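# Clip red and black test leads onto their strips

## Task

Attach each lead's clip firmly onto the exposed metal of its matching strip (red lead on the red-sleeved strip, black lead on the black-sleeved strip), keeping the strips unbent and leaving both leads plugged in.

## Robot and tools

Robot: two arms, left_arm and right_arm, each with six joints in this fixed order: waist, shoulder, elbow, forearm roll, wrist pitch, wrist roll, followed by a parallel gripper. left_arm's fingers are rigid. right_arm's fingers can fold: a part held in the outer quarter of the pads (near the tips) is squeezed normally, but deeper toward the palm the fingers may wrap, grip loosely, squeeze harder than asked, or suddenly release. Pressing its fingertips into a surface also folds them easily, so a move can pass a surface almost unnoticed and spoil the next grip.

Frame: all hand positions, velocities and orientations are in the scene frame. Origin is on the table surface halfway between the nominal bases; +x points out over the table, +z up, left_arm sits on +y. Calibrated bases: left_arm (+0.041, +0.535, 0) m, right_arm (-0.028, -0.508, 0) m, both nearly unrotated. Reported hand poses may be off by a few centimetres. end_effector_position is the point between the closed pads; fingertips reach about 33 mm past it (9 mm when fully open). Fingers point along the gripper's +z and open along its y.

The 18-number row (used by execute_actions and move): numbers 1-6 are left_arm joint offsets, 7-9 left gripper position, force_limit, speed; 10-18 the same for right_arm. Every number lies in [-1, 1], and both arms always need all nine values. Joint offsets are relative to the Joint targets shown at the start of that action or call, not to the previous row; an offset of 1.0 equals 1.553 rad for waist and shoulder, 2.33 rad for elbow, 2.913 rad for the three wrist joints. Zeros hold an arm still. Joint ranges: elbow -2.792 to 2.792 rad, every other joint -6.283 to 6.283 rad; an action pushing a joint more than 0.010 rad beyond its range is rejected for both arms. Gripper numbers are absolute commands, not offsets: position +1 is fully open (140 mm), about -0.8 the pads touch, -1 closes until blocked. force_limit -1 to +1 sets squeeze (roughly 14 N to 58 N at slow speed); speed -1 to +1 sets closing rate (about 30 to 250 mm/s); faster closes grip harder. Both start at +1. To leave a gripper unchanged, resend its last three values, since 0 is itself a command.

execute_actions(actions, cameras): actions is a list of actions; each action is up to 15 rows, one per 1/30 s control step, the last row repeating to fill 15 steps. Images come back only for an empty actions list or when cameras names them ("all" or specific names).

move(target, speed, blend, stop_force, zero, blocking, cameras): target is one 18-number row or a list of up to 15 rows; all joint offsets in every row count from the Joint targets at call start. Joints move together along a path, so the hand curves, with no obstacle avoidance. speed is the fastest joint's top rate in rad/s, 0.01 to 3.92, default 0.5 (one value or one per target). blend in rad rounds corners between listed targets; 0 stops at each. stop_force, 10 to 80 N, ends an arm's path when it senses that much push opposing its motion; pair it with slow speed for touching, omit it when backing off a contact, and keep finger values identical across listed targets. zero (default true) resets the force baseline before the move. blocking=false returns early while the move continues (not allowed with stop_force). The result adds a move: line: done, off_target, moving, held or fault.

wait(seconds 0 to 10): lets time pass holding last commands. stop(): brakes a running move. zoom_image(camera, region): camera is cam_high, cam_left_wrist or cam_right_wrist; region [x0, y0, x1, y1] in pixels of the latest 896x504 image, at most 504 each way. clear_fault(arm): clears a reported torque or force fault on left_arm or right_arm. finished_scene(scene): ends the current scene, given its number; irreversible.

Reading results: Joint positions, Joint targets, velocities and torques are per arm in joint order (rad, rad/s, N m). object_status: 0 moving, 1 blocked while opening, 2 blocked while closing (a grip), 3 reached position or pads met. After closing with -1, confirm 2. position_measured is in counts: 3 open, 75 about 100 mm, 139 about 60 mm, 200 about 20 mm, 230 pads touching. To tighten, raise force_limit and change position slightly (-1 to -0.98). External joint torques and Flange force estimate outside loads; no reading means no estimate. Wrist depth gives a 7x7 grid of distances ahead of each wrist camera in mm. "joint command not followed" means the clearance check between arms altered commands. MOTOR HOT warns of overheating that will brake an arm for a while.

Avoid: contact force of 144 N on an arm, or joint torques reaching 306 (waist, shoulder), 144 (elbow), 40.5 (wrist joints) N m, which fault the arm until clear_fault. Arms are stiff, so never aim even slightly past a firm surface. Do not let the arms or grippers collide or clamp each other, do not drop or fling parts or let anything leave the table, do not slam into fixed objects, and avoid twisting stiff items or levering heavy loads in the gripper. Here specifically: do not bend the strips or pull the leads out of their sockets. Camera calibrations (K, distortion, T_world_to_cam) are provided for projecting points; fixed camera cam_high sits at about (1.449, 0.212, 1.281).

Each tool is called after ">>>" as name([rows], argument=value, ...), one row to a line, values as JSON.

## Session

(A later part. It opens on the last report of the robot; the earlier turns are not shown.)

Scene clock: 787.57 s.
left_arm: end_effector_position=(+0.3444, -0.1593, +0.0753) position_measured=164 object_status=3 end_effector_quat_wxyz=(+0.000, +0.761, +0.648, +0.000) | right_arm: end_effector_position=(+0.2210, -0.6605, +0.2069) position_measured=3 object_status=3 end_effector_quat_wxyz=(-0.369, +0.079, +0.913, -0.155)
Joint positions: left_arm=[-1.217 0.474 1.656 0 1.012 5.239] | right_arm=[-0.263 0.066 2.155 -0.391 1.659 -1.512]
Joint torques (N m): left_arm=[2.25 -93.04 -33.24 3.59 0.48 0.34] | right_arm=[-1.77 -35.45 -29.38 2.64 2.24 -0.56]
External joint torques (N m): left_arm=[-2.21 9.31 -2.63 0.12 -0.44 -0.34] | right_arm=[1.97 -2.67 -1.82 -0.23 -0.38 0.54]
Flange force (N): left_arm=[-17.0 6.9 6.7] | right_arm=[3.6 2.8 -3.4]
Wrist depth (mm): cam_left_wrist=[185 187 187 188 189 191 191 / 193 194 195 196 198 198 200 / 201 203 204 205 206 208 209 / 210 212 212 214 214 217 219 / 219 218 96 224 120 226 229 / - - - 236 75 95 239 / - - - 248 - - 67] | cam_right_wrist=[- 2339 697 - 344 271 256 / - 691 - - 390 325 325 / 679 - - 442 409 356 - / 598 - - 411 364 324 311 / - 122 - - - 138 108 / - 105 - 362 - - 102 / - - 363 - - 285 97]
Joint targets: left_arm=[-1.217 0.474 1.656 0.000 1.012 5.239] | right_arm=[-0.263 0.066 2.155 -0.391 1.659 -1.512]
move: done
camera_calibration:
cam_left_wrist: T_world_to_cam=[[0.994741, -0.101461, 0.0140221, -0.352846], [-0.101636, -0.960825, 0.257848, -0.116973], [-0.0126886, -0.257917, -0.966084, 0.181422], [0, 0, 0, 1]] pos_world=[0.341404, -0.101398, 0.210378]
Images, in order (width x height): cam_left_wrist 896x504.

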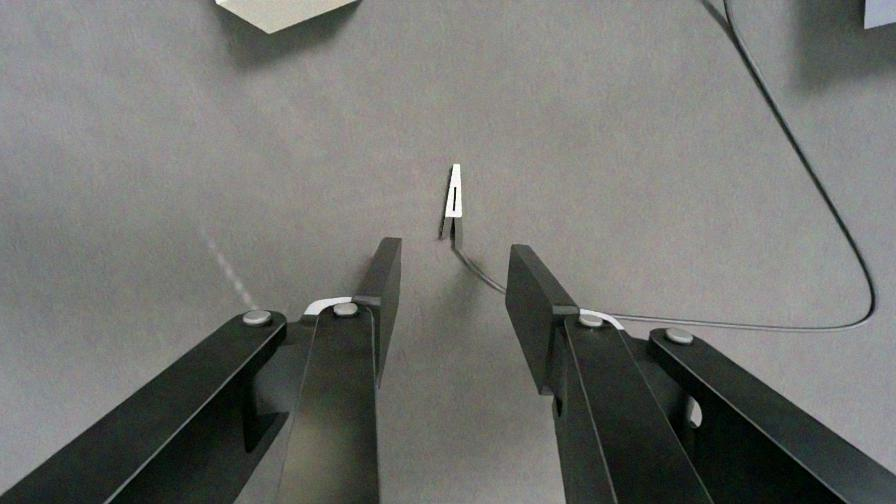

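>>> move(target=[0.0004, 0.0176, 0.0104, 0, -0.0177, 0.0002, -0.28, -1, -1, 0, 0, 0, 0, 0, 0, 1, 1, 1], speed=0.12)

>>> move(target=[0, 0.0091, 0.0040, 0, -0.0081, 0, -0.28, -1, -1, 0, 0, 0, 0, 0, 0, 1, 1, 1], speed=0.01, stop_force=12, cameras=["cam_left_wrist"])

>>> zoom_image(camera="cam_left_wrist", region=[360, 130, 560, 330])

Scene clock: 811.90 s.
left_arm: end_effector_position=(+0.3445, -0.1582, +0.0433) position_measured=164 object_status=3 end_effector_quat_wxyz=(+0.000, +0.761, +0.648, +0.000) | right_arm: end_effector_position=(+0.2210, -0.6605, +0.2069) position_measured=3 object_status=3 end_effector_quat_wxyz=(-0.369, +0.079, +0.913, -0.155)
Joint positions: left_arm=[-1.216 0.501 1.68 0 0.961 5.239] | right_arm=[-0.263 0.066 2.155 -0.391 1.659 -1.512]
Joint torques (N m): left_arm=[2.07 -93.61 -32.63 3.51 0.42 0.36] | right_arm=[-1.77 -35.53 -29.41 2.61 2.2 -0.54]
External joint torques (N m): left_arm=[-2.03 8.66 -2.03 0.08 -0.39 -0.36] | right_arm=[1.85 -2.77 -1.72 -0.21 -0.32 0.52]
Flange force (N): left_arm=[-14.7 5.7 7.3] | right_arm=[4.0 2.6 -3.3]
Wrist depth (mm): cam_left_wrist=[157 158 159 159 160 161 162 / 164 164 165 166 167 168 169 / 171 172 173 174 175 175 177 / 178 179 179 180 181 183 184 / 187 184 96 190 117 192 194 / - - - 200 75 - 203 / - - - 210 - - 67] | cam_right_wrist=[2063 759 684 - 323 273 257 / - - 580 496 404 324 325 / - - 524 440 404 351 330 / 652 - 449 413 - 342 303 / - 122 - - - 138 108 / - 105 386 354 328 299 102 / - - 374 337 - 282 -]
Joint targets: left_arm=[-1.216 0.501 1.680 0.000 0.961 5.239] | right_arm=[-0.263 0.066 2.155 -0.391 1.659 -1.512]
move: done

Scene clock: 813.97 s.
left_arm: end_effector_position=(+0.3446, -0.1583, +0.0342) position_measured=164 object_status=3 end_effector_quat_wxyz=(+0.000, +0.761, +0.648, +0.000) | right_arm: end_effector_position=(+0.2210, -0.6605, +0.2069) position_measured=3 object_status=3 end_effector_quat_wxyz=(-0.369, +0.079, +0.913, -0.155)
Joint positions: left_arm=[-1.216 0.51 1.686 0 0.946 5.239] | right_arm=[-0.263 0.066 2.155 -0.391 1.659 -1.512]
Joint torques (N m): left_arm=[1.37 -75.95 -25.46 3.12 -1.81 0.55] | right_arm=[-1.81 -35.51 -29.48 2.63 2.19 -0.54]
External joint torques (N m): left_arm=[-1.33 -9.56 -8.87 0.43 1.85 -0.55] | right_arm=[2.04 -2.91 -1.77 -0.22 -0.32 0.53]
Flange force (N): left_arm=[-8.4 2.5 -17.5] | right_arm=[4.2 2.9 -3.4]
Wrist depth (mm): cam_left_wrist=[149 150 151 151 152 153 154 / 155 156 157 158 158 159 161 / 162 162 163 165 166 166 168 / 169 170 170 172 171 175 175 / 177 176 96 180 117 182 184 / - - - 190 75 95 193 / - - - 201 - - 67] | cam_right_wrist=[- 718 - - 331 271 257 / - 667 - - 393 321 326 / 736 - - 429 - 353 321 / - - - 413 370 137 309 / - 122 - 356 346 138 107 / - 104 - 348 326 290 102 / - - - 322 - 277 -]
Joint targets: left_arm=[-1.216 0.510 1.686 0.000 0.946 5.239] | right_arm=[-0.263 0.066 2.155 -0.391 1.659 -1.512]
move: contact (left_arm)
camera_calibration:
cam_left_wrist: T_world_to_cam=[[0.994732, -0.101523, 0.0141636, -0.352395], [-0.101731, -0.960768, 0.258021, -0.105385], [-0.0125872, -0.258103, -0.966035, 0.141915], [0, 0, 0, 1]] pos_world=[0.341604, -0.100398, 0.169277]
Images, in order (width x height): cam_left_wrist 896x504.

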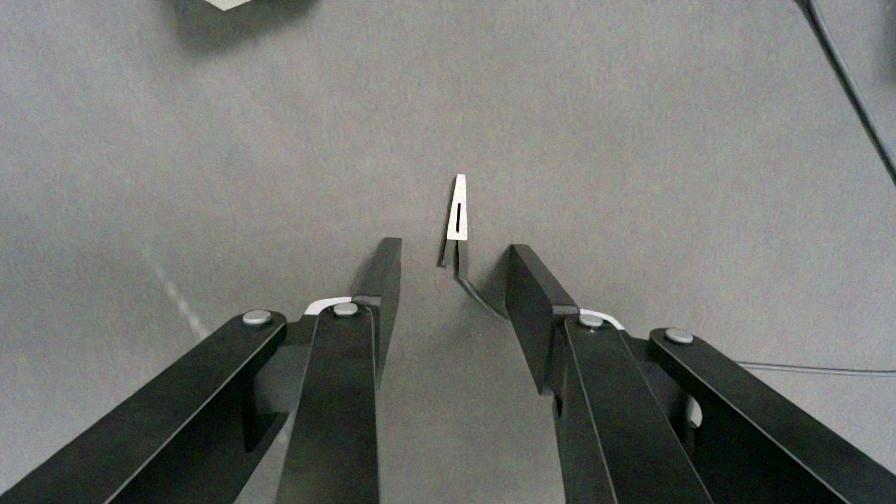

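Scaled by 2.520 from the camera's 896x504 image, which has a finer 1280x720 frame.

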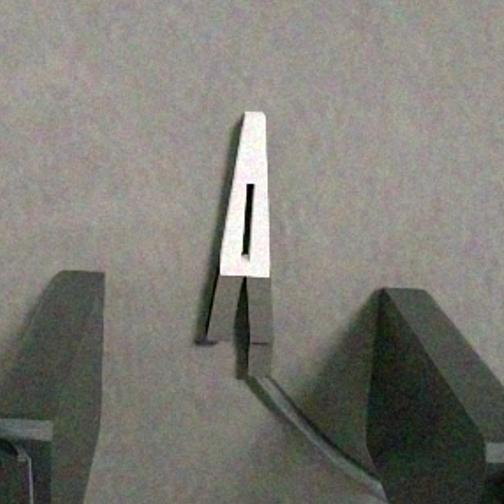

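>>> move(target=[0, -0.0014, -0.0006, 0, 0.0012, 0, -0.28, -1, -1, 0, 0, 0, 0, 0, 0, 1, 1, 1], speed=0.05)

>>> move(target=[0, 0, 0, 0, 0, 0, -1, -1, -1, 0, 0, 0, 0, 0, 0, 1, 1, 1], speed=0.05, cameras=["cam_left_wrist"])

>>> zoom_image(camera="cam_left_wrist", region=[380, 150, 540, 310])

Scene clock: 824.23 s.
left_arm: end_effector_position=(+0.3446, -0.1583, +0.0364) position_measured=164 object_status=3 end_effector_quat_wxyz=(+0.000, +0.761, +0.648, +0.000) | right_arm: end_effector_position=(+0.2210, -0.6605, +0.2069) position_measured=3 object_status=3 end_effector_quat_wxyz=(-0.369, +0.079, +0.913, -0.155)
Joint positions: left_arm=[-1.216 0.508 1.685 0 0.95 5.239] | right_arm=[-0.263 0.066 2.155 -0.391 1.659 -1.512]
Joint torques (N m): left_arm=[2.33 -93.84 -31.67 3.49 0.19 0.37] | right_arm=[-1.77 -35.2 -29.46 2.64 2.16 -0.55]
External joint torques (N m): left_arm=[-2.29 8.61 -2.69 0.07 -0.16 -0.37] | right_arm=[1.87 -2.84 -1.7 -0.24 -0.29 0.53]
Flange force (N): left_arm=[-16.2 6.3 6.7] | right_arm=[4.1 2.6 -3.2]
Wrist depth (mm): cam_left_wrist=[151 152 152 153 154 155 155 / 157 158 159 160 161 161 162 / 164 164 165 167 167 168 170 / 170 172 172 173 172 177 177 / 180 178 96 183 117 185 186 / - - - 192 75 95 195 / - - - 201 - - 67] | cam_right_wrist=[- - - - 339 271 256 / 1758 - - - 398 324 327 / 693 - - - 391 349 - / 587 540 442 414 361 338 - / - 122 398 385 - 138 108 / - 105 373 363 329 - 102 / - 409 360 326 - - -]
Joint targets: left_arm=[-1.216 0.507 1.685 0.000 0.950 5.239] | right_arm=[-0.263 0.066 2.155 -0.391 1.659 -1.512]
move: done

Scene clock: 825.70 s.
left_arm: end_effector_position=(+0.3446, -0.1583, +0.0364) position_measured=219 object_status=0 end_effector_quat_wxyz=(+0.000, +0.761, +0.648, +0.000) | right_arm: end_effector_position=(+0.2210, -0.6605, +0.2069) position_measured=3 object_status=3 end_effector_quat_wxyz=(-0.369, +0.079, +0.913, -0.155)
Joint positions: left_arm=[-1.216 0.507 1.685 0 0.95 5.239] | right_arm=[-0.263 0.066 2.155 -0.391 1.659 -1.512]
Joint torques (N m): left_arm=[2.14 -93.35 -31.53 3.51 0.09 0.38] | right_arm=[-1.82 -35.26 -29.27 2.64 2.19 -0.5]
External joint torques (N m): left_arm=[-2.16 8.24 -2.84 0.04 -0.06 -0.38] | right_arm=[1.83 -2.93 -2.1 -0.22 -0.32 0.48]
Flange force (N): left_arm=[-16.0 6.4 6.1] | right_arm=[4.0 2.3 -3.9]
Wrist depth (mm): cam_left_wrist=[151 152 153 153 154 155 156 / 157 158 159 160 161 162 162 / 164 164 165 167 168 168 169 / 172 172 173 171 174 176 178 / 179 180 178 98 105 185 186 / 188 185 83 - 84 193 194 / - - - - - 68 204] | cam_right_wrist=[1955 3046 - - 329 271 257 / - - - - 387 324 326 / - - - 446 376 354 321 / 621 - 478 - 356 140 305 / - 122 - - 341 138 114 / - 104 - 359 330 298 102 / - - - 346 - 279 97]
Joint targets: left_arm=[-1.216 0.507 1.685 0.000 0.950 5.239] | right_arm=[-0.263 0.066 2.155 -0.391 1.659 -1.512]
move: done
camera_calibration:
cam_left_wrist: T_world_to_cam=[[0.994733, -0.101521, 0.014163, -0.352427], [-0.101729, -0.960769, 0.258021, -0.105979], [-0.0125872, -0.258103, -0.966035, 0.144136], [0, 0, 0, 1]] pos_world=[0.341604, -0.100398, 0.171577]
Images, in order (width x height): cam_left_wrist 896x504.

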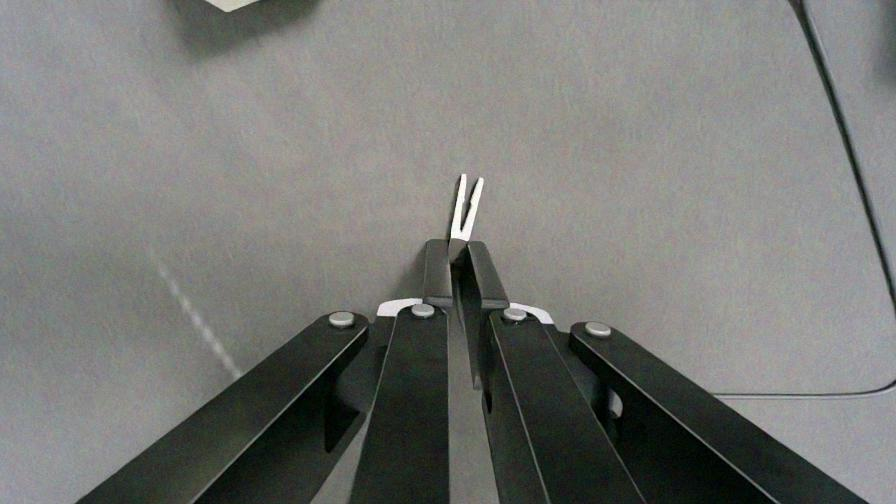

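Scaled by 3.150 from the camera's 896x504 image, which has a finer 1280x720 frame.

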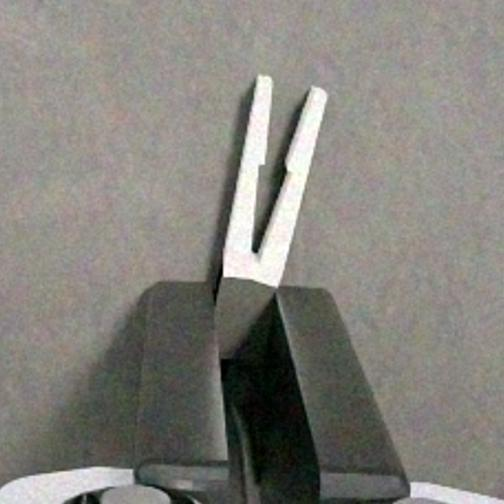

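>>> wait(seconds=0.5, cameras=["cam_left_wrist"])

>>> zoom_image(camera="cam_left_wrist", region=[420, 160, 520, 260])

Scene clock: 842.20 s.
left_arm: end_effector_position=(+0.3446, -0.1583, +0.0364) position_measured=219 object_status=2 end_effector_quat_wxyz=(+0.000, +0.761, +0.648, +0.000) | right_arm: end_effector_position=(+0.2210, -0.6605, +0.2069) position_measured=3 object_status=3 end_effector_quat_wxyz=(-0.369, +0.079, +0.913, -0.155)
Joint positions: left_arm=[-1.216 0.507 1.685 0 0.95 5.239] | right_arm=[-0.263 0.066 2.155 -0.391 1.659 -1.512]
Joint torques (N m): left_arm=[2.31 -93.54 -31.74 3.59 0.15 0.34] | right_arm=[-2.1 -35.49 -29.44 2.63 2.19 -0.58]
External joint torques (N m): left_arm=[-2.3 8.28 -2.59 -0.04 -0.11 -0.34] | right_arm=[2.07 -2.84 -1.85 -0.23 -0.32 0.56]
Flange force (N): left_arm=[-15.7 5.9 6.4] | right_arm=[4.0 3.0 -3.6]
Wrist depth (mm): cam_left_wrist=[151 152 152 153 154 155 156 / 157 158 160 160 161 162 162 / 164 164 165 167 168 169 169 / 171 172 173 172 175 177 177 / 179 180 178 98 105 185 186 / 188 185 83 - 83 193 194 / - - - - - 68 204] | cam_right_wrist=[1871 2729 - 536 442 271 257 / 2183 712 - - 391 324 326 / - 612 495 - 399 354 328 / 618 546 475 - - 314 306 / - 121 - - - 138 114 / - 105 - 358 - 302 102 / - 400 - 329 292 288 -]
Joint targets: left_arm=[-1.216 0.507 1.685 0.000 0.950 5.239] | right_arm=[-0.263 0.066 2.155 -0.391 1.659 -1.512]
Tool commands: left_gripper/position=-1.0 left_gripper/force_limit=-1.0 left_gripper/speed=-1.0 right_gripper/position=+1.0 right_gripper/force_limit=+1.0 right_gripper/speed=+1.0
wait: 0.50 s; at rest from the start
camera_calibration:
cam_left_wrist: T_world_to_cam=[[0.994733, -0.101521, 0.014163, -0.352427], [-0.101729, -0.960769, 0.258021, -0.105979], [-0.0125872, -0.258103, -0.966035, 0.144136], [0, 0, 0, 1]] pos_world=[0.341604, -0.100398, 0.171577]
Images, in order (width x height): cam_left_wrist 896x504.

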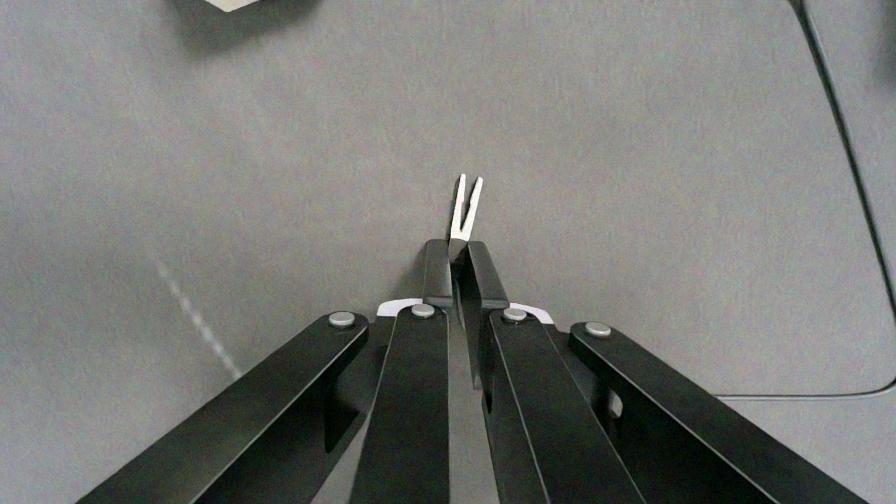

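Scaled by 5.040 from the camera's 896x504 image, which has a finer 1280x720 frame.

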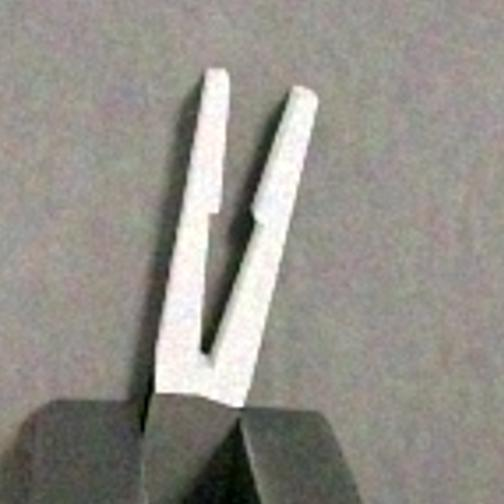

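>>> move([
  [0, -0.0866, -0.0708, 0, 0.1025, 0, -1, -1, -1, 0, 0, 0, 0, 0, 0, 1, 1, 1],
  [0.0739, -0.2034, 0.0163, 0, 0.0952, -0.5547, -1, -1, -1, 0, 0, 0, 0, 0, 0, 1, 1, 1],
], speed=[0.2, 0.6], blend=0.03, cameras=["cam_left_wrist", "cam_high"])

Scene clock: 891.97 s.
left_arm: end_effector_position=(+0.3704, -0.0204, +0.2405) position_measured=219 object_status=2 end_effector_quat_wxyz=(+0.000, +0.000, +1.000, +0.000) | right_arm: end_effector_position=(+0.2210, -0.6605, +0.2069) position_measured=3 object_status=3 end_effector_quat_wxyz=(-0.369, +0.079, +0.913, -0.155)
Joint positions: left_arm=[-1.102 0.192 1.723 0 1.227 3.624] | right_arm=[-0.263 0.066 2.155 -0.391 1.659 -1.512]
Joint torques (N m): left_arm=[3 -67.29 -37 4 0.22 0.37] | right_arm=[-1.64 -35.54 -29.46 2.62 2.21 -0.53]
External joint torques (N m): left_arm=[-3 7.75 -2.65 0.04 -0.2 -0.37] | right_arm=[1.59 -2.67 -1.75 -0.22 -0.33 0.51]
Flange force (N): left_arm=[-4.0 -16.9 1.4] | right_arm=[3.7 2.1 -3.1]
Wrist depth (mm): cam_left_wrist=[330 332 334 335 340 340 345 / 345 347 348 310 355 358 359 / 359 362 364 367 372 371 375 / 376 380 381 377 386 390 396 / 396 394 391 98 105 402 411 / 411 - 83 - 84 - 417 / - - - - - 68 452] | cam_right_wrist=[1679 - - 555 348 272 259 / 1845 668 - 534 392 323 327 / - 593 - - - 352 319 / - - - - - 334 310 / - 122 - - - 138 108 / - 112 - 366 322 290 102 / - 395 362 320 306 281 97]
Joint targets: left_arm=[-1.101 0.192 1.723 0.000 1.227 3.623] | right_arm=[-0.263 0.066 2.155 -0.391 1.659 -1.512]
move: done
camera_calibration:
cam_left_wrist: T_world_to_cam=[[-0.0579134, 0.998224, 0.0139366, 0.0454883], [0.9645, 0.052343, 0.258844, -0.398024], [0.257655, 0.0284323, -0.965819, 0.282851], [0, 0, 0, 1]] pos_world=[0.313651, -0.0326159, 0.375575]
Images, in order (width x height): cam_high 896x504, cam_left_wrist 896x504.

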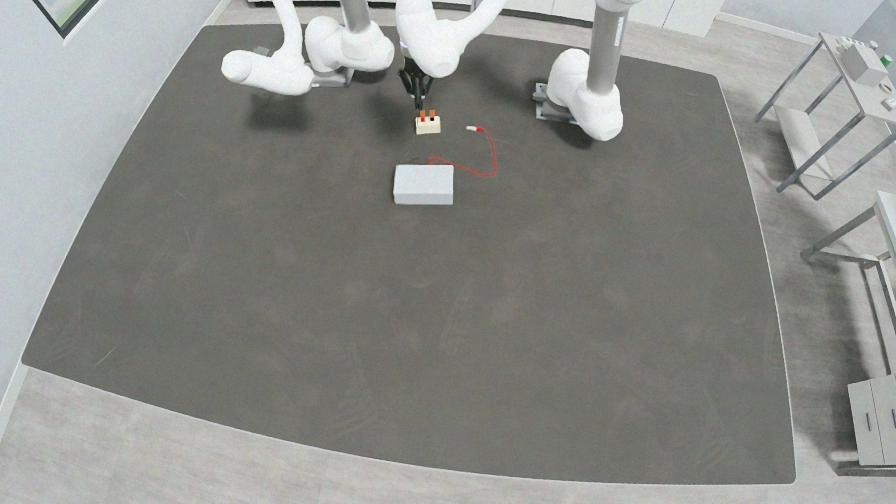

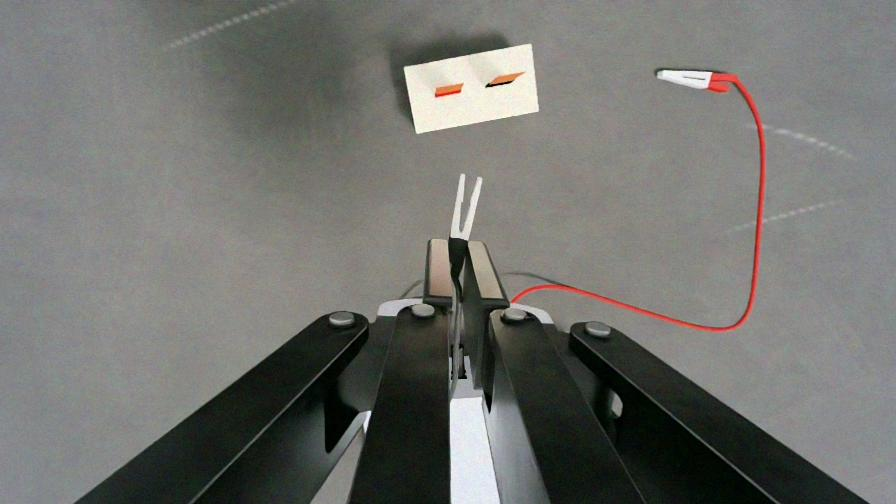

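>>> zoom_image(camera="cam_left_wrist", region=[395, 35, 545, 145])

Scaled by 3.360 from the camera's 896x504 image, which has a finer 1280x720 frame.

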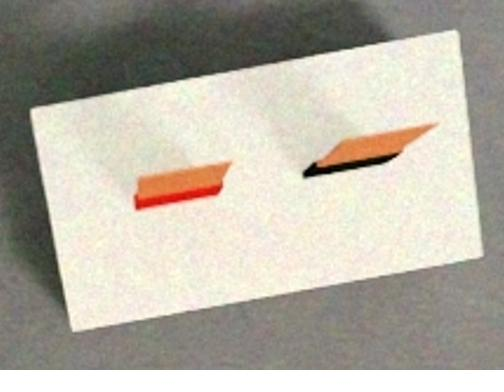

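>>> move(target=[-0.0603, -0.0981, 0.1378, 0, -0.0579, -0.6942, -1, -1, -1, 0, 0, 0, 0, 0, 0, 1, 1, 1], speed=0.6, cameras=["cam_left_wrist", "cam_high"])

>>> zoom_image(camera="cam_left_wrist", region=[400, 40, 560, 260])

Scene clock: 950.30 s.
left_arm: end_effector_position=(+0.2668, +0.0742, +0.1656) position_measured=219 object_status=2 end_effector_quat_wxyz=(+0.000, +0.821, -0.570, +0.000) | right_arm: end_effector_position=(+0.2210, -0.6605, +0.2069) position_measured=3 object_status=3 end_effector_quat_wxyz=(-0.369, +0.079, +0.913, -0.155)
Joint positions: left_arm=[-1.195 0.039 2.044 0 1.058 1.602] | right_arm=[-0.263 0.066 2.155 -0.391 1.659 -1.512]
Joint torques (N m): left_arm=[1.96 -47.66 -34.38 3.72 0.13 0.25] | right_arm=[-1.89 -35.25 -29.42 2.64 2.19 -0.54]
External joint torques (N m): left_arm=[-1.92 6.53 -2.51 0.06 -0.19 -0.25] | right_arm=[1.82 -2.96 -1.85 -0.24 -0.32 0.53]
Flange force (N): left_arm=[14.6 2.8 3.4] | right_arm=[4.2 2.4 -3.4]
Wrist depth (mm): cam_left_wrist=[262 267 268 265 271 274 278 / 274 278 280 277 284 285 290 / 289 292 293 293 297 297 300 / 304 304 305 301 310 312 315 / 319 317 316 98 318 325 332 / 333 69 83 - 83 341 348 / - - - - - 68 363] | cam_right_wrist=[2000 2448 695 - 361 271 256 / 1912 - - 471 396 324 325 / - - 490 - - 355 321 / - - 490 - 380 - 302 / - 122 - - 342 138 114 / - 105 - 352 - 295 102 / - 396 - 329 - 281 97]
Joint targets: left_arm=[-1.195 0.039 2.044 0.000 1.058 1.601] | right_arm=[-0.263 0.066 2.155 -0.391 1.659 -1.512]
move: done
camera_calibration:
cam_left_wrist: T_world_to_cam=[[-0.91479, -0.403693, 0.0138462, 0.278696], [-0.386772, 0.8853, 0.25817, 0.0151704], [-0.116479, 0.230816, -0.966, 0.319413], [0, 0, 0, 1]] pos_world=[0.29802, 0.0253518, 0.300777]
Images, in order (width x height): cam_high 896x504, cam_left_wrist 896x504.

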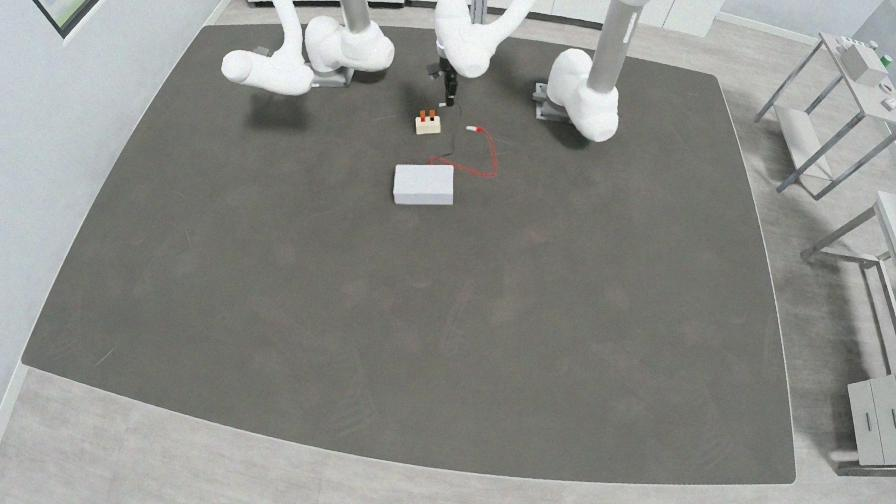

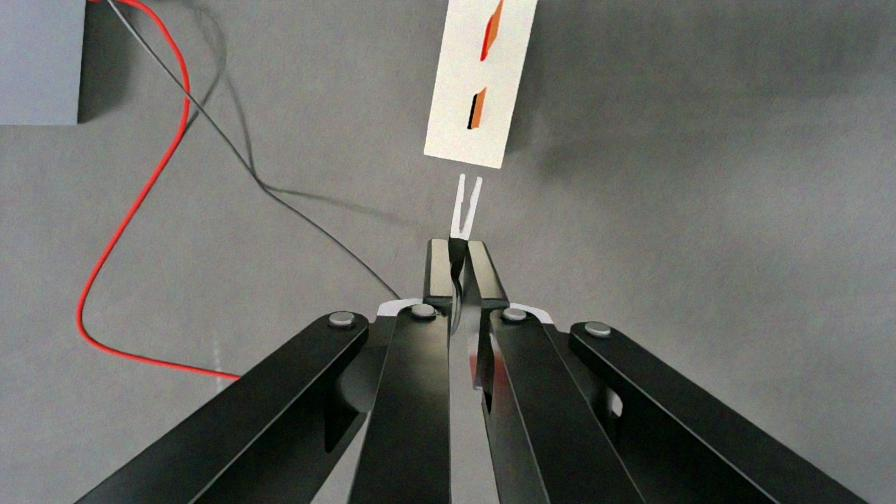

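Scaled by 2.291 from the camera's 896x504 image, which has a finer 1280x720 frame.

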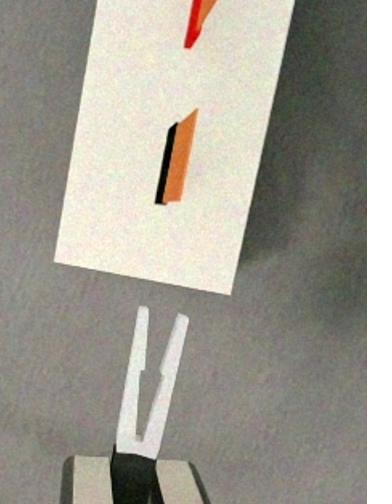

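>>> move(target=[-0.0019, 0.0274, 0.0206, 0, -0.0311, 0.0050, -1, -1, -1, 0, 0, 0, 0, 0, 0, 1, 1, 1], speed=0.12, cameras=["cam_left_wrist", "cam_high"])

>>> zoom_image(camera="cam_left_wrist", region=[410, 90, 550, 250])

>>> zoom_image(camera="cam_high", region=[400, 60, 500, 140])

Scene clock: 1004.37 s.
left_arm: end_effector_position=(+0.2653, +0.0739, +0.1211) position_measured=219 object_status=2 end_effector_quat_wxyz=(+0.000, +0.816, -0.577, +0.000) | right_arm: end_effector_position=(+0.2210, -0.6605, +0.2069) position_measured=3 object_status=3 end_effector_quat_wxyz=(-0.369, +0.079, +0.913, -0.155)
Joint positions: left_arm=[-1.198 0.082 2.092 0 0.968 1.616] | right_arm=[-0.263 0.066 2.155 -0.391 1.659 -1.512]
Joint torques (N m): left_arm=[2.08 -50.88 -31.89 3.53 0.26 0.36] | right_arm=[-1.74 -35.52 -29.38 2.61 2.19 -0.53]
External joint torques (N m): left_arm=[-2.04 7.35 -3 0.04 -0.31 -0.36] | right_arm=[1.91 -3.13 -1.91 -0.2 -0.32 0.51]
Flange force (N): left_arm=[16.5 2.9 5.4] | right_arm=[4.5 2.6 -3.6]
Wrist depth (mm): cam_left_wrist=[226 228 229 192 231 234 234 / 236 237 239 200 241 242 244 / 246 247 249 251 252 253 255 / 258 261 261 257 264 266 269 / 270 272 268 98 271 279 281 / 282 69 83 - 84 291 296 / - - - - - 68 309] | cam_right_wrist=[2165 - - 548 429 272 258 / 1819 665 - 479 407 323 327 / - 621 - 442 397 355 339 / 627 513 460 - 361 330 316 / 573 122 425 - - 138 108 / - 105 414 - 314 - 102 / - 400 - - 299 - 97]
Joint targets: left_arm=[-1.198 0.082 2.092 0.000 0.968 1.616] | right_arm=[-0.263 0.066 2.155 -0.391 1.659 -1.512]
move: done
camera_calibration:
cam_left_wrist: T_world_to_cam=[[-0.921702, -0.387648, 0.0139156, 0.278419], [-0.371227, 0.891927, 0.258179, 0.0216282], [-0.112494, 0.232798, -0.965997, 0.27509], [0, 0, 0, 1]] pos_world=[0.295595, 0.0245975, 0.256277]
Images, in order (width x height): cam_high 896x504, cam_left_wrist 896x504.

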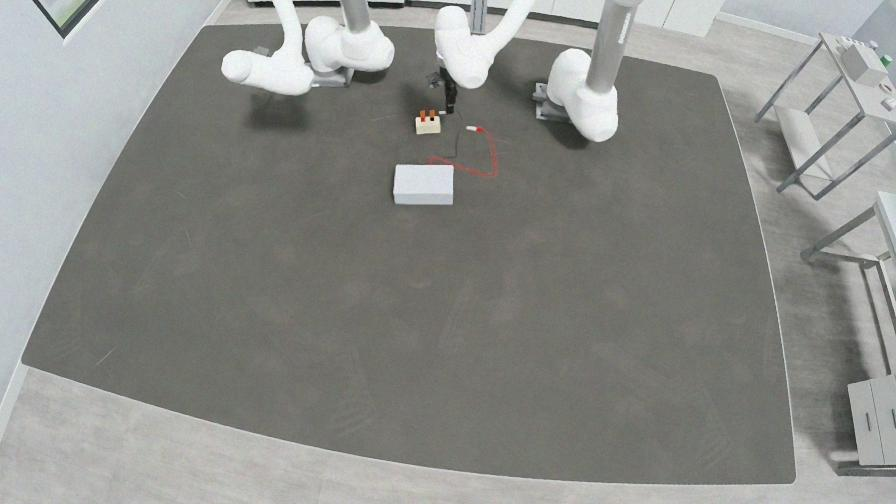

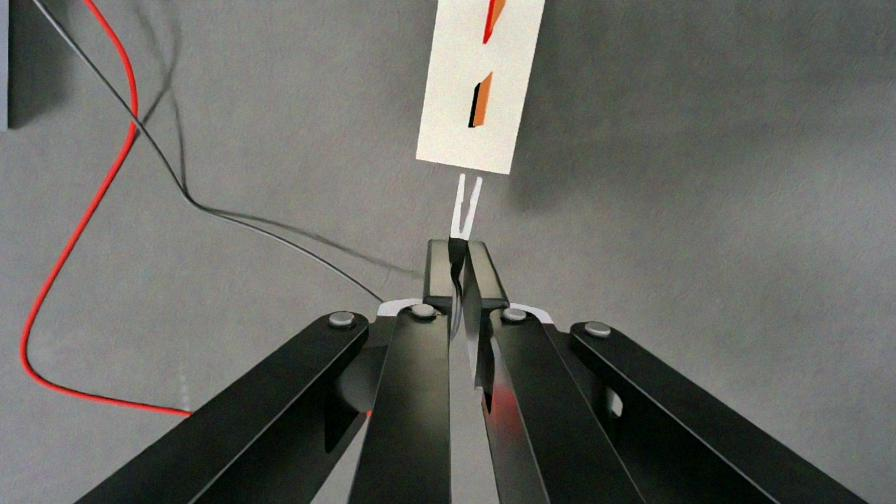

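Scaled by 3.150 from the camera's 896x504 image, which has a finer 1280x720 frame.

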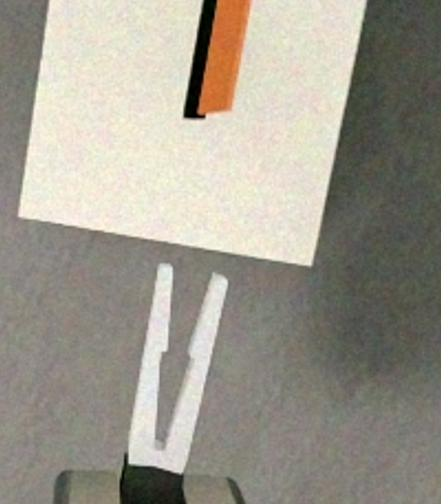

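Scaled by 5.040 from the camera's 896x504 image, which has a finer 1280x720 frame.

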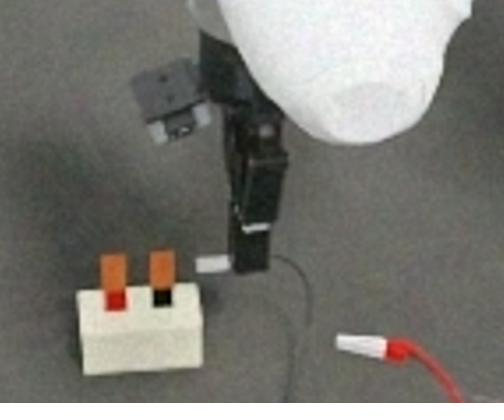

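>>> move(target=[-0.0029, 0.0144, -0.0108, 0, 0.0010, -0.0015, -1, -1, -1, 0, 0, 0, 0, 0, 0, 1, 1, 1], speed=0.05, cameras=["cam_left_wrist"])

>>> zoom_image(camera="cam_left_wrist", region=[420, 130, 530, 250])

Scene clock: 1047.47 s.
left_arm: end_effector_position=(+0.2686, +0.0594, +0.1211) position_measured=219 object_status=2 end_effector_quat_wxyz=(+0.000, +0.816, -0.577, +0.000) | right_arm: end_effector_position=(+0.2210, -0.6605, +0.2069) position_measured=3 object_status=3 end_effector_quat_wxyz=(-0.369, +0.079, +0.913, -0.155)
Joint positions: left_arm=[-1.203 0.104 2.067 0 0.971 1.612] | right_arm=[-0.263 0.066 2.155 -0.391 1.659 -1.512]
Joint torques (N m): left_arm=[2.24 -53.94 -32.88 3.52 0.08 0.38] | right_arm=[-1.77 -35.33 -29.37 2.63 2.15 -0.56]
External joint torques (N m): left_arm=[-2.23 8.2 -1.99 0.05 -0.13 -0.38] | right_arm=[1.84 -3.02 -1.84 -0.23 -0.28 0.54]
Flange force (N): left_arm=[16.0 3.3 6.8] | right_arm=[4.4 2.5 -3.5]
Wrist depth (mm): cam_left_wrist=[225 227 230 192 231 233 235 / 235 236 238 199 241 243 244 / 246 248 249 209 252 254 256 / 257 259 260 257 264 266 268 / 269 271 267 98 272 278 281 / 283 69 83 - 84 291 296 / - - - - - 68 309] | cam_right_wrist=[- - 662 585 361 272 256 / 826 682 572 495 392 323 327 / 757 - - - - 351 - / - - - - - 147 291 / - 122 - 369 345 138 114 / - 105 - - - 294 102 / - - 357 - 298 284 97]
Joint targets: left_arm=[-1.203 0.104 2.067 0.000 0.971 1.612] | right_arm=[-0.263 0.066 2.155 -0.391 1.659 -1.512]
move: done
camera_calibration:
cam_left_wrist: T_world_to_cam=[[-0.921745, -0.387548, 0.0138652, 0.275919], [-0.371122, 0.891922, 0.258349, 0.0358639], [-0.112489, 0.232986, -0.965952, 0.278759], [0, 0, 0, 1]] pos_world=[0.298994, 0.00999705, 0.256177]
Images, in order (width x height): cam_left_wrist 896x504.

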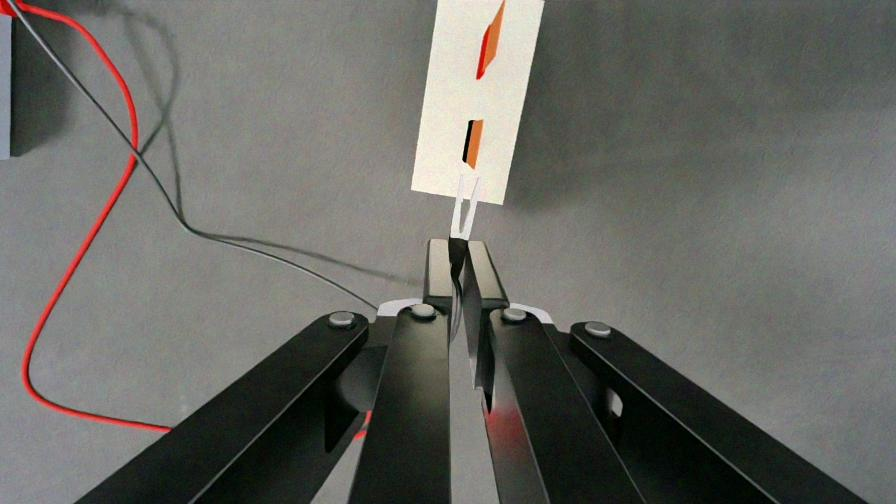

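Scaled by 4.200 from the camera's 896x504 image, which has a finer 1280x720 frame.

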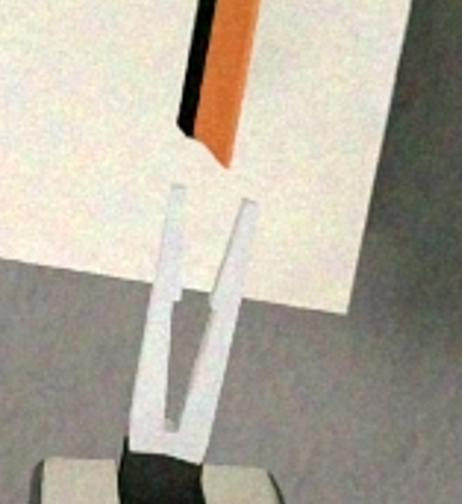

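>>> move(target=[-0.0031, 0.0170, -0.0130, 0, 0.0013, -0.0018, -1, -1, -1, 0, 0, 0, 0, 0, 0, 1, 1, 1], speed=0.03, cameras=["cam_left_wrist", "cam_high"])

>>> zoom_image(camera="cam_left_wrist", region=[420, 130, 530, 250])

>>> zoom_image(camera="cam_high", region=[400, 80, 470, 140])

Scene clock: 1072.00 s.
left_arm: end_effector_position=(+0.2728, +0.0420, +0.1210) position_measured=219 object_status=2 end_effector_quat_wxyz=(+0.000, +0.817, -0.577, +0.000) | right_arm: end_effector_position=(+0.2210, -0.6605, +0.2069) position_measured=3 object_status=3 end_effector_quat_wxyz=(-0.369, +0.079, +0.913, -0.155)
Joint positions: left_arm=[-1.207 0.13 2.036 0 0.975 1.606] | right_arm=[-0.263 0.066 2.155 -0.391 1.659 -1.512]
Joint torques (N m): left_arm=[2.31 -54.72 -32.54 3.56 0.11 0.35] | right_arm=[-1.58 -35.3 -29.37 2.66 2.16 -0.56]
External joint torques (N m): left_arm=[-2.29 6.05 -2.49 0.03 -0.16 -0.35] | right_arm=[1.62 -2.82 -1.86 -0.26 -0.29 0.54]
Flange force (N): left_arm=[13.5 3.5 4.0] | right_arm=[3.9 2.1 -3.3]
Wrist depth (mm): cam_left_wrist=[226 227 229 227 231 232 234 / 235 237 238 199 241 242 244 / 240 247 249 206 252 254 256 / 257 259 260 212 264 266 273 / 270 270 267 98 103 280 282 / 283 69 83 - 84 291 295 / - - - - - 68 306] | cam_right_wrist=[- - - 547 475 271 257 / 1832 650 568 - 394 322 327 / 699 572 489 450 398 360 - / - 546 - 395 372 346 - / - 122 - - - 137 108 / - 105 392 - - - 102 / - 407 371 - 300 281 97]
Joint targets: left_arm=[-1.207 0.130 2.036 0.000 0.975 1.606] | right_arm=[-0.263 0.066 2.155 -0.391 1.659 -1.512]
move: done
camera_calibration:
cam_left_wrist: T_world_to_cam=[[-0.921586, -0.387928, 0.0138308, 0.272915], [-0.371517, 0.891804, 0.258186, 0.0530902], [-0.112492, 0.232802, -0.965996, 0.283189], [0, 0, 0, 1]] pos_world=[0.303095, -0.00740161, 0.256077]
Images, in order (width x height): cam_high 896x504, cam_left_wrist 896x504.

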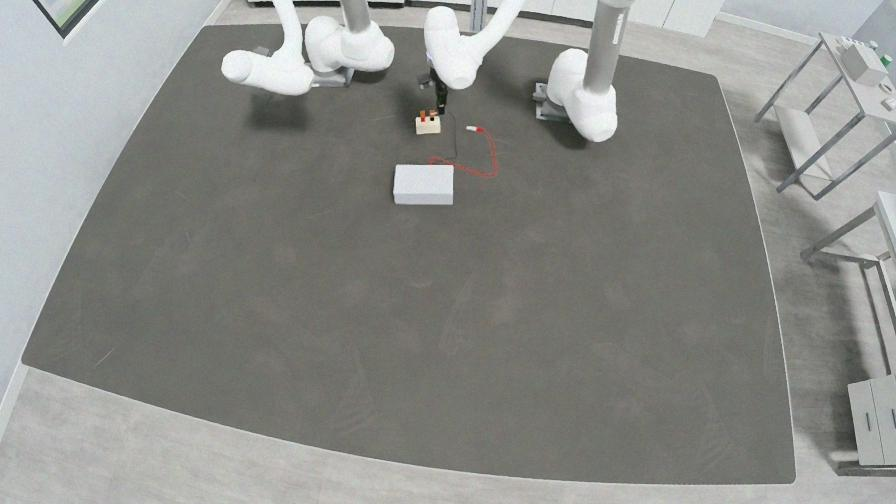

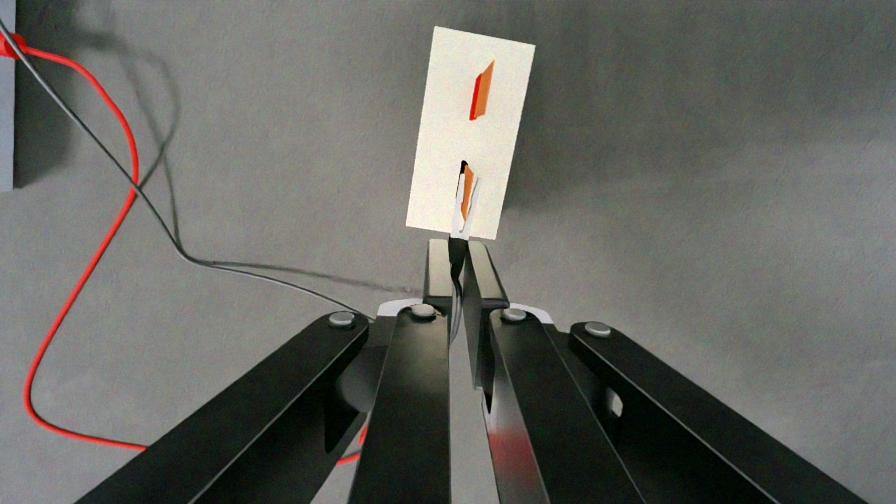

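Scaled by 4.200 from the camera's 896x504 image, which has a finer 1280x720 frame.

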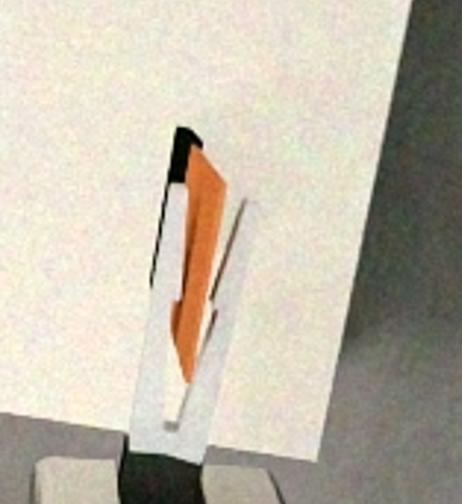

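Scaled by 7.200 from the camera's 896x504 image, which has a finer 1280x720 frame.

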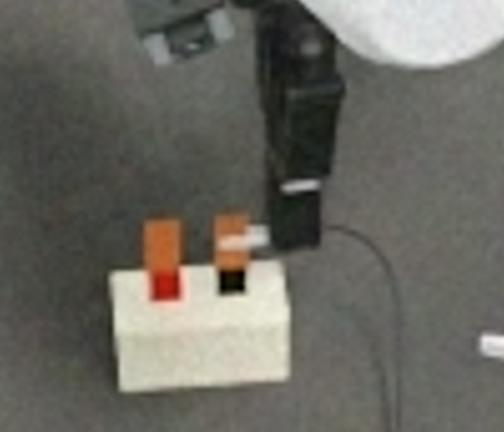

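>>> move(target=[0.0006, 0, 0, 0, 0, 0.0003, -1, -1, -1, 0, 0, 0, 0, 0, 0, 1, 1, 1], speed=0.02)

>>> move(target=[0, 0, 0, 0, 0, 0, -0.68, -1, -1, 0, 0, 0, 0, 0, 0, 1, 1, 1], speed=0.05, cameras=["cam_left_wrist"])

>>> zoom_image(camera="cam_left_wrist", region=[420, 130, 530, 250])

Scene clock: 1091.80 s.
left_arm: end_effector_position=(+0.2732, +0.0421, +0.1210) position_measured=219 object_status=2 end_effector_quat_wxyz=(+0.000, +0.817, -0.577, +0.000) | right_arm: end_effector_position=(+0.2210, -0.6605, +0.2069) position_measured=3 object_status=3 end_effector_quat_wxyz=(-0.369, +0.079, +0.913, -0.155)
Joint positions: left_arm=[-1.207 0.13 2.036 0 0.975 1.607] | right_arm=[-0.263 0.066 2.155 -0.391 1.659 -1.512]
Joint torques (N m): left_arm=[2.32 -55.77 -32.52 3.55 0.1 0.44] | right_arm=[-1.65 -35.52 -29.32 2.65 2.19 -0.55]
External joint torques (N m): left_arm=[-2.35 7.11 -2.58 0.05 -0.16 -0.44] | right_arm=[1.71 -2.72 -1.9 -0.25 -0.32 0.53]
Flange force (N): left_arm=[15.2 3.6 5.0] | right_arm=[3.7 2.2 -3.4]
Wrist depth (mm): cam_left_wrist=[226 227 229 227 231 233 234 / 235 237 239 199 240 242 244 / 247 247 249 207 252 253 255 / 260 258 260 212 264 265 267 / 269 270 268 98 271 279 284 / 283 69 83 - 84 290 294 / - - - - - 68 307] | cam_right_wrist=[- 714 710 556 432 271 257 / 728 700 599 - 404 323 326 / 714 595 - - 405 353 - / 650 532 487 419 - 148 - / - 122 - 393 - 138 108 / - 105 - - 333 - 102 / - 384 - - - - 94]
Joint targets: left_arm=[-1.207 0.130 2.036 0.000 0.975 1.607] | right_arm=[-0.263 0.066 2.155 -0.391 1.659 -1.512]
move: done

Scene clock: 1092.30 s.
left_arm: end_effector_position=(+0.2732, +0.0421, +0.1210) position_measured=214 object_status=3 end_effector_quat_wxyz=(+0.000, +0.817, -0.577, +0.000) | right_arm: end_effector_position=(+0.2210, -0.6605, +0.2069) position_measured=3 object_status=3 end_effector_quat_wxyz=(-0.369, +0.079, +0.913, -0.155)
Joint positions: left_arm=[-1.207 0.13 2.036 0 0.975 1.607] | right_arm=[-0.263 0.066 2.155 -0.391 1.659 -1.512]
Joint torques (N m): left_arm=[2.11 -56.02 -32.23 3.48 0.24 0.4] | right_arm=[-1.81 -35.25 -29.42 2.68 2.17 -0.53]
External joint torques (N m): left_arm=[-2.1 7.4 -2.72 0.1 -0.29 -0.4] | right_arm=[1.78 -3.02 -1.78 -0.28 -0.3 0.52]
Flange force (N): left_arm=[15.9 3.0 5.4] | right_arm=[4.4 2.3 -3.3]
Wrist depth (mm): cam_left_wrist=[226 227 229 227 231 232 234 / 236 237 238 200 240 243 243 / 245 246 248 210 252 253 257 / 257 258 261 213 263 265 266 / 270 270 248 100 270 279 281 / 282 69 86 - 83 288 295 / - - - - - 69 309] | cam_right_wrist=[2096 2201 645 - 348 272 260 / - - - 512 389 325 326 / 732 589 - 469 - 348 - / 640 - - 415 376 - - / - 122 438 - 354 138 108 / - 105 405 362 312 287 103 / - - - - 316 278 97]
Joint targets: left_arm=[-1.207 0.130 2.036 0.000 0.975 1.607] | right_arm=[-0.263 0.066 2.155 -0.391 1.659 -1.512]
move: done
camera_calibration:
cam_left_wrist: T_world_to_cam=[[-0.921575, -0.38795, 0.0139195, 0.273427], [-0.371514, 0.891795, 0.258222, 0.0530873], [-0.112591, 0.2328, -0.965985, 0.283225], [0, 0, 0, 1]] pos_world=[0.303595, -0.00720153, 0.256077]
Images, in order (width x height): cam_left_wrist 896x504.

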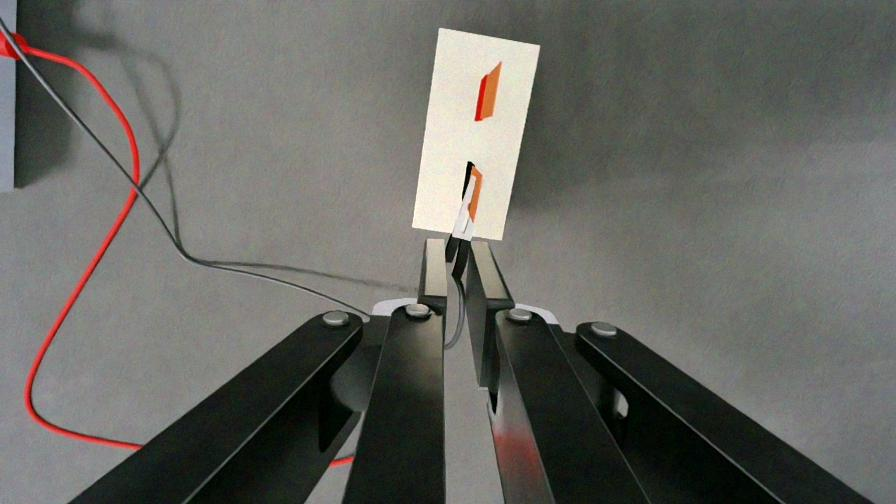

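Scaled by 4.200 from the camera's 896x504 image, which has a finer 1280x720 frame.

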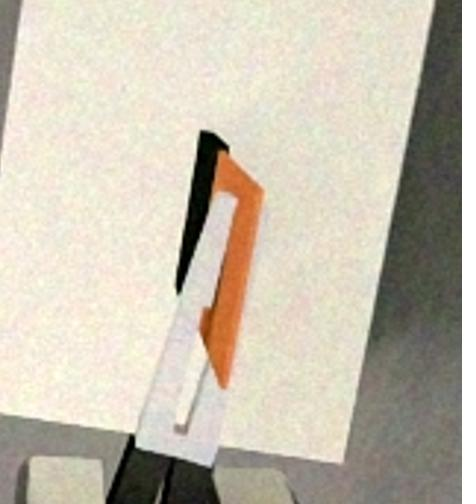

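>>> move(target=[0, 0, 0, 0, 0, 0, -0.62, -1, -1, 0, 0, 0, 0, 0, 0, 1, 1, 1], speed=0.05, cameras=["cam_left_wrist"])

>>> zoom_image(camera="cam_left_wrist", region=[410, 130, 530, 270])

Scene clock: 1116.03 s.
left_arm: end_effector_position=(+0.2732, +0.0421, +0.1210) position_measured=208 object_status=3 end_effector_quat_wxyz=(+0.000, +0.817, -0.577, +0.000) | right_arm: end_effector_position=(+0.2210, -0.6605, +0.2069) position_measured=3 object_status=3 end_effector_quat_wxyz=(-0.369, +0.079, +0.913, -0.155)
Joint positions: left_arm=[-1.207 0.13 2.036 0 0.975 1.607] | right_arm=[-0.263 0.066 2.155 -0.391 1.659 -1.512]
Joint torques (N m): left_arm=[2.26 -55.77 -32.15 3.58 0.09 0.36] | right_arm=[-1.95 -35.2 -29.45 2.67 2.16 -0.54]
External joint torques (N m): left_arm=[-2.27 7.09 -2.89 0 -0.15 -0.36] | right_arm=[2.02 -3.18 -1.84 -0.26 -0.29 0.53]
Flange force (N): left_arm=[15.7 3.3 4.7] | right_arm=[4.7 2.8 -3.5]
Wrist depth (mm): cam_left_wrist=[226 227 229 227 231 231 234 / 235 237 239 201 240 245 243 / 247 247 248 207 252 253 256 / 256 258 260 211 263 265 268 / 275 270 94 104 112 279 280 / 280 - 77 - 83 288 295 / - - - - - 70 306] | cam_right_wrist=[- 2495 - - 472 271 257 / - 673 580 - 393 323 327 / - 586 - - - 354 313 / - - - 418 - - 307 / 568 122 422 378 - 138 108 / - 112 398 352 - 290 102 / - - 381 - - 284 -]
Joint targets: left_arm=[-1.207 0.130 2.036 0.000 0.975 1.607] | right_arm=[-0.263 0.066 2.155 -0.391 1.659 -1.512]
move: done
camera_calibration:
cam_left_wrist: T_world_to_cam=[[-0.921575, -0.38795, 0.0139195, 0.273427], [-0.371514, 0.891795, 0.258222, 0.0530873], [-0.112591, 0.2328, -0.965985, 0.283225], [0, 0, 0, 1]] pos_world=[0.303595, -0.00720153, 0.256077]
Images, in order (width x height): cam_left_wrist 896x504.

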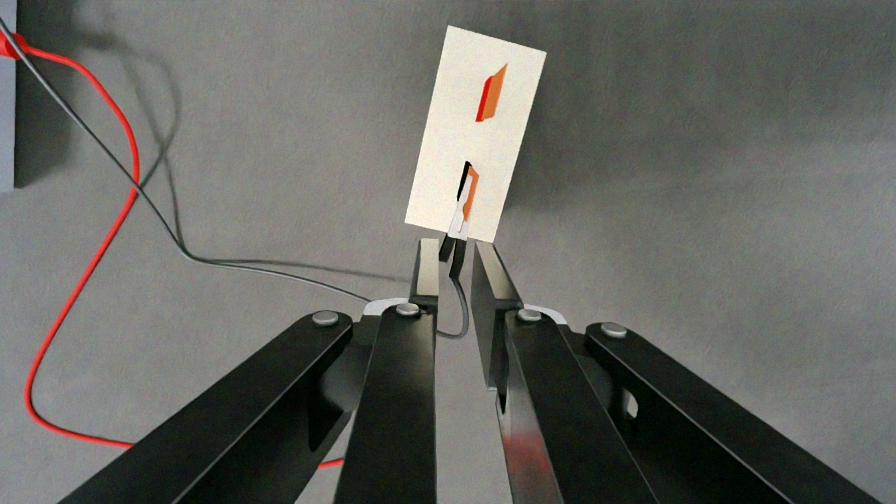

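Scaled by 3.600 from the camera's 896x504 image, which has a finer 1280x720 frame.

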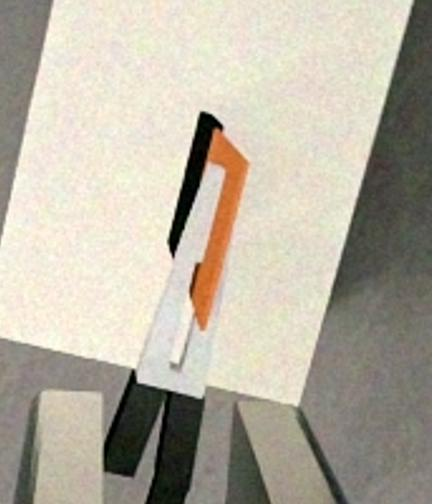

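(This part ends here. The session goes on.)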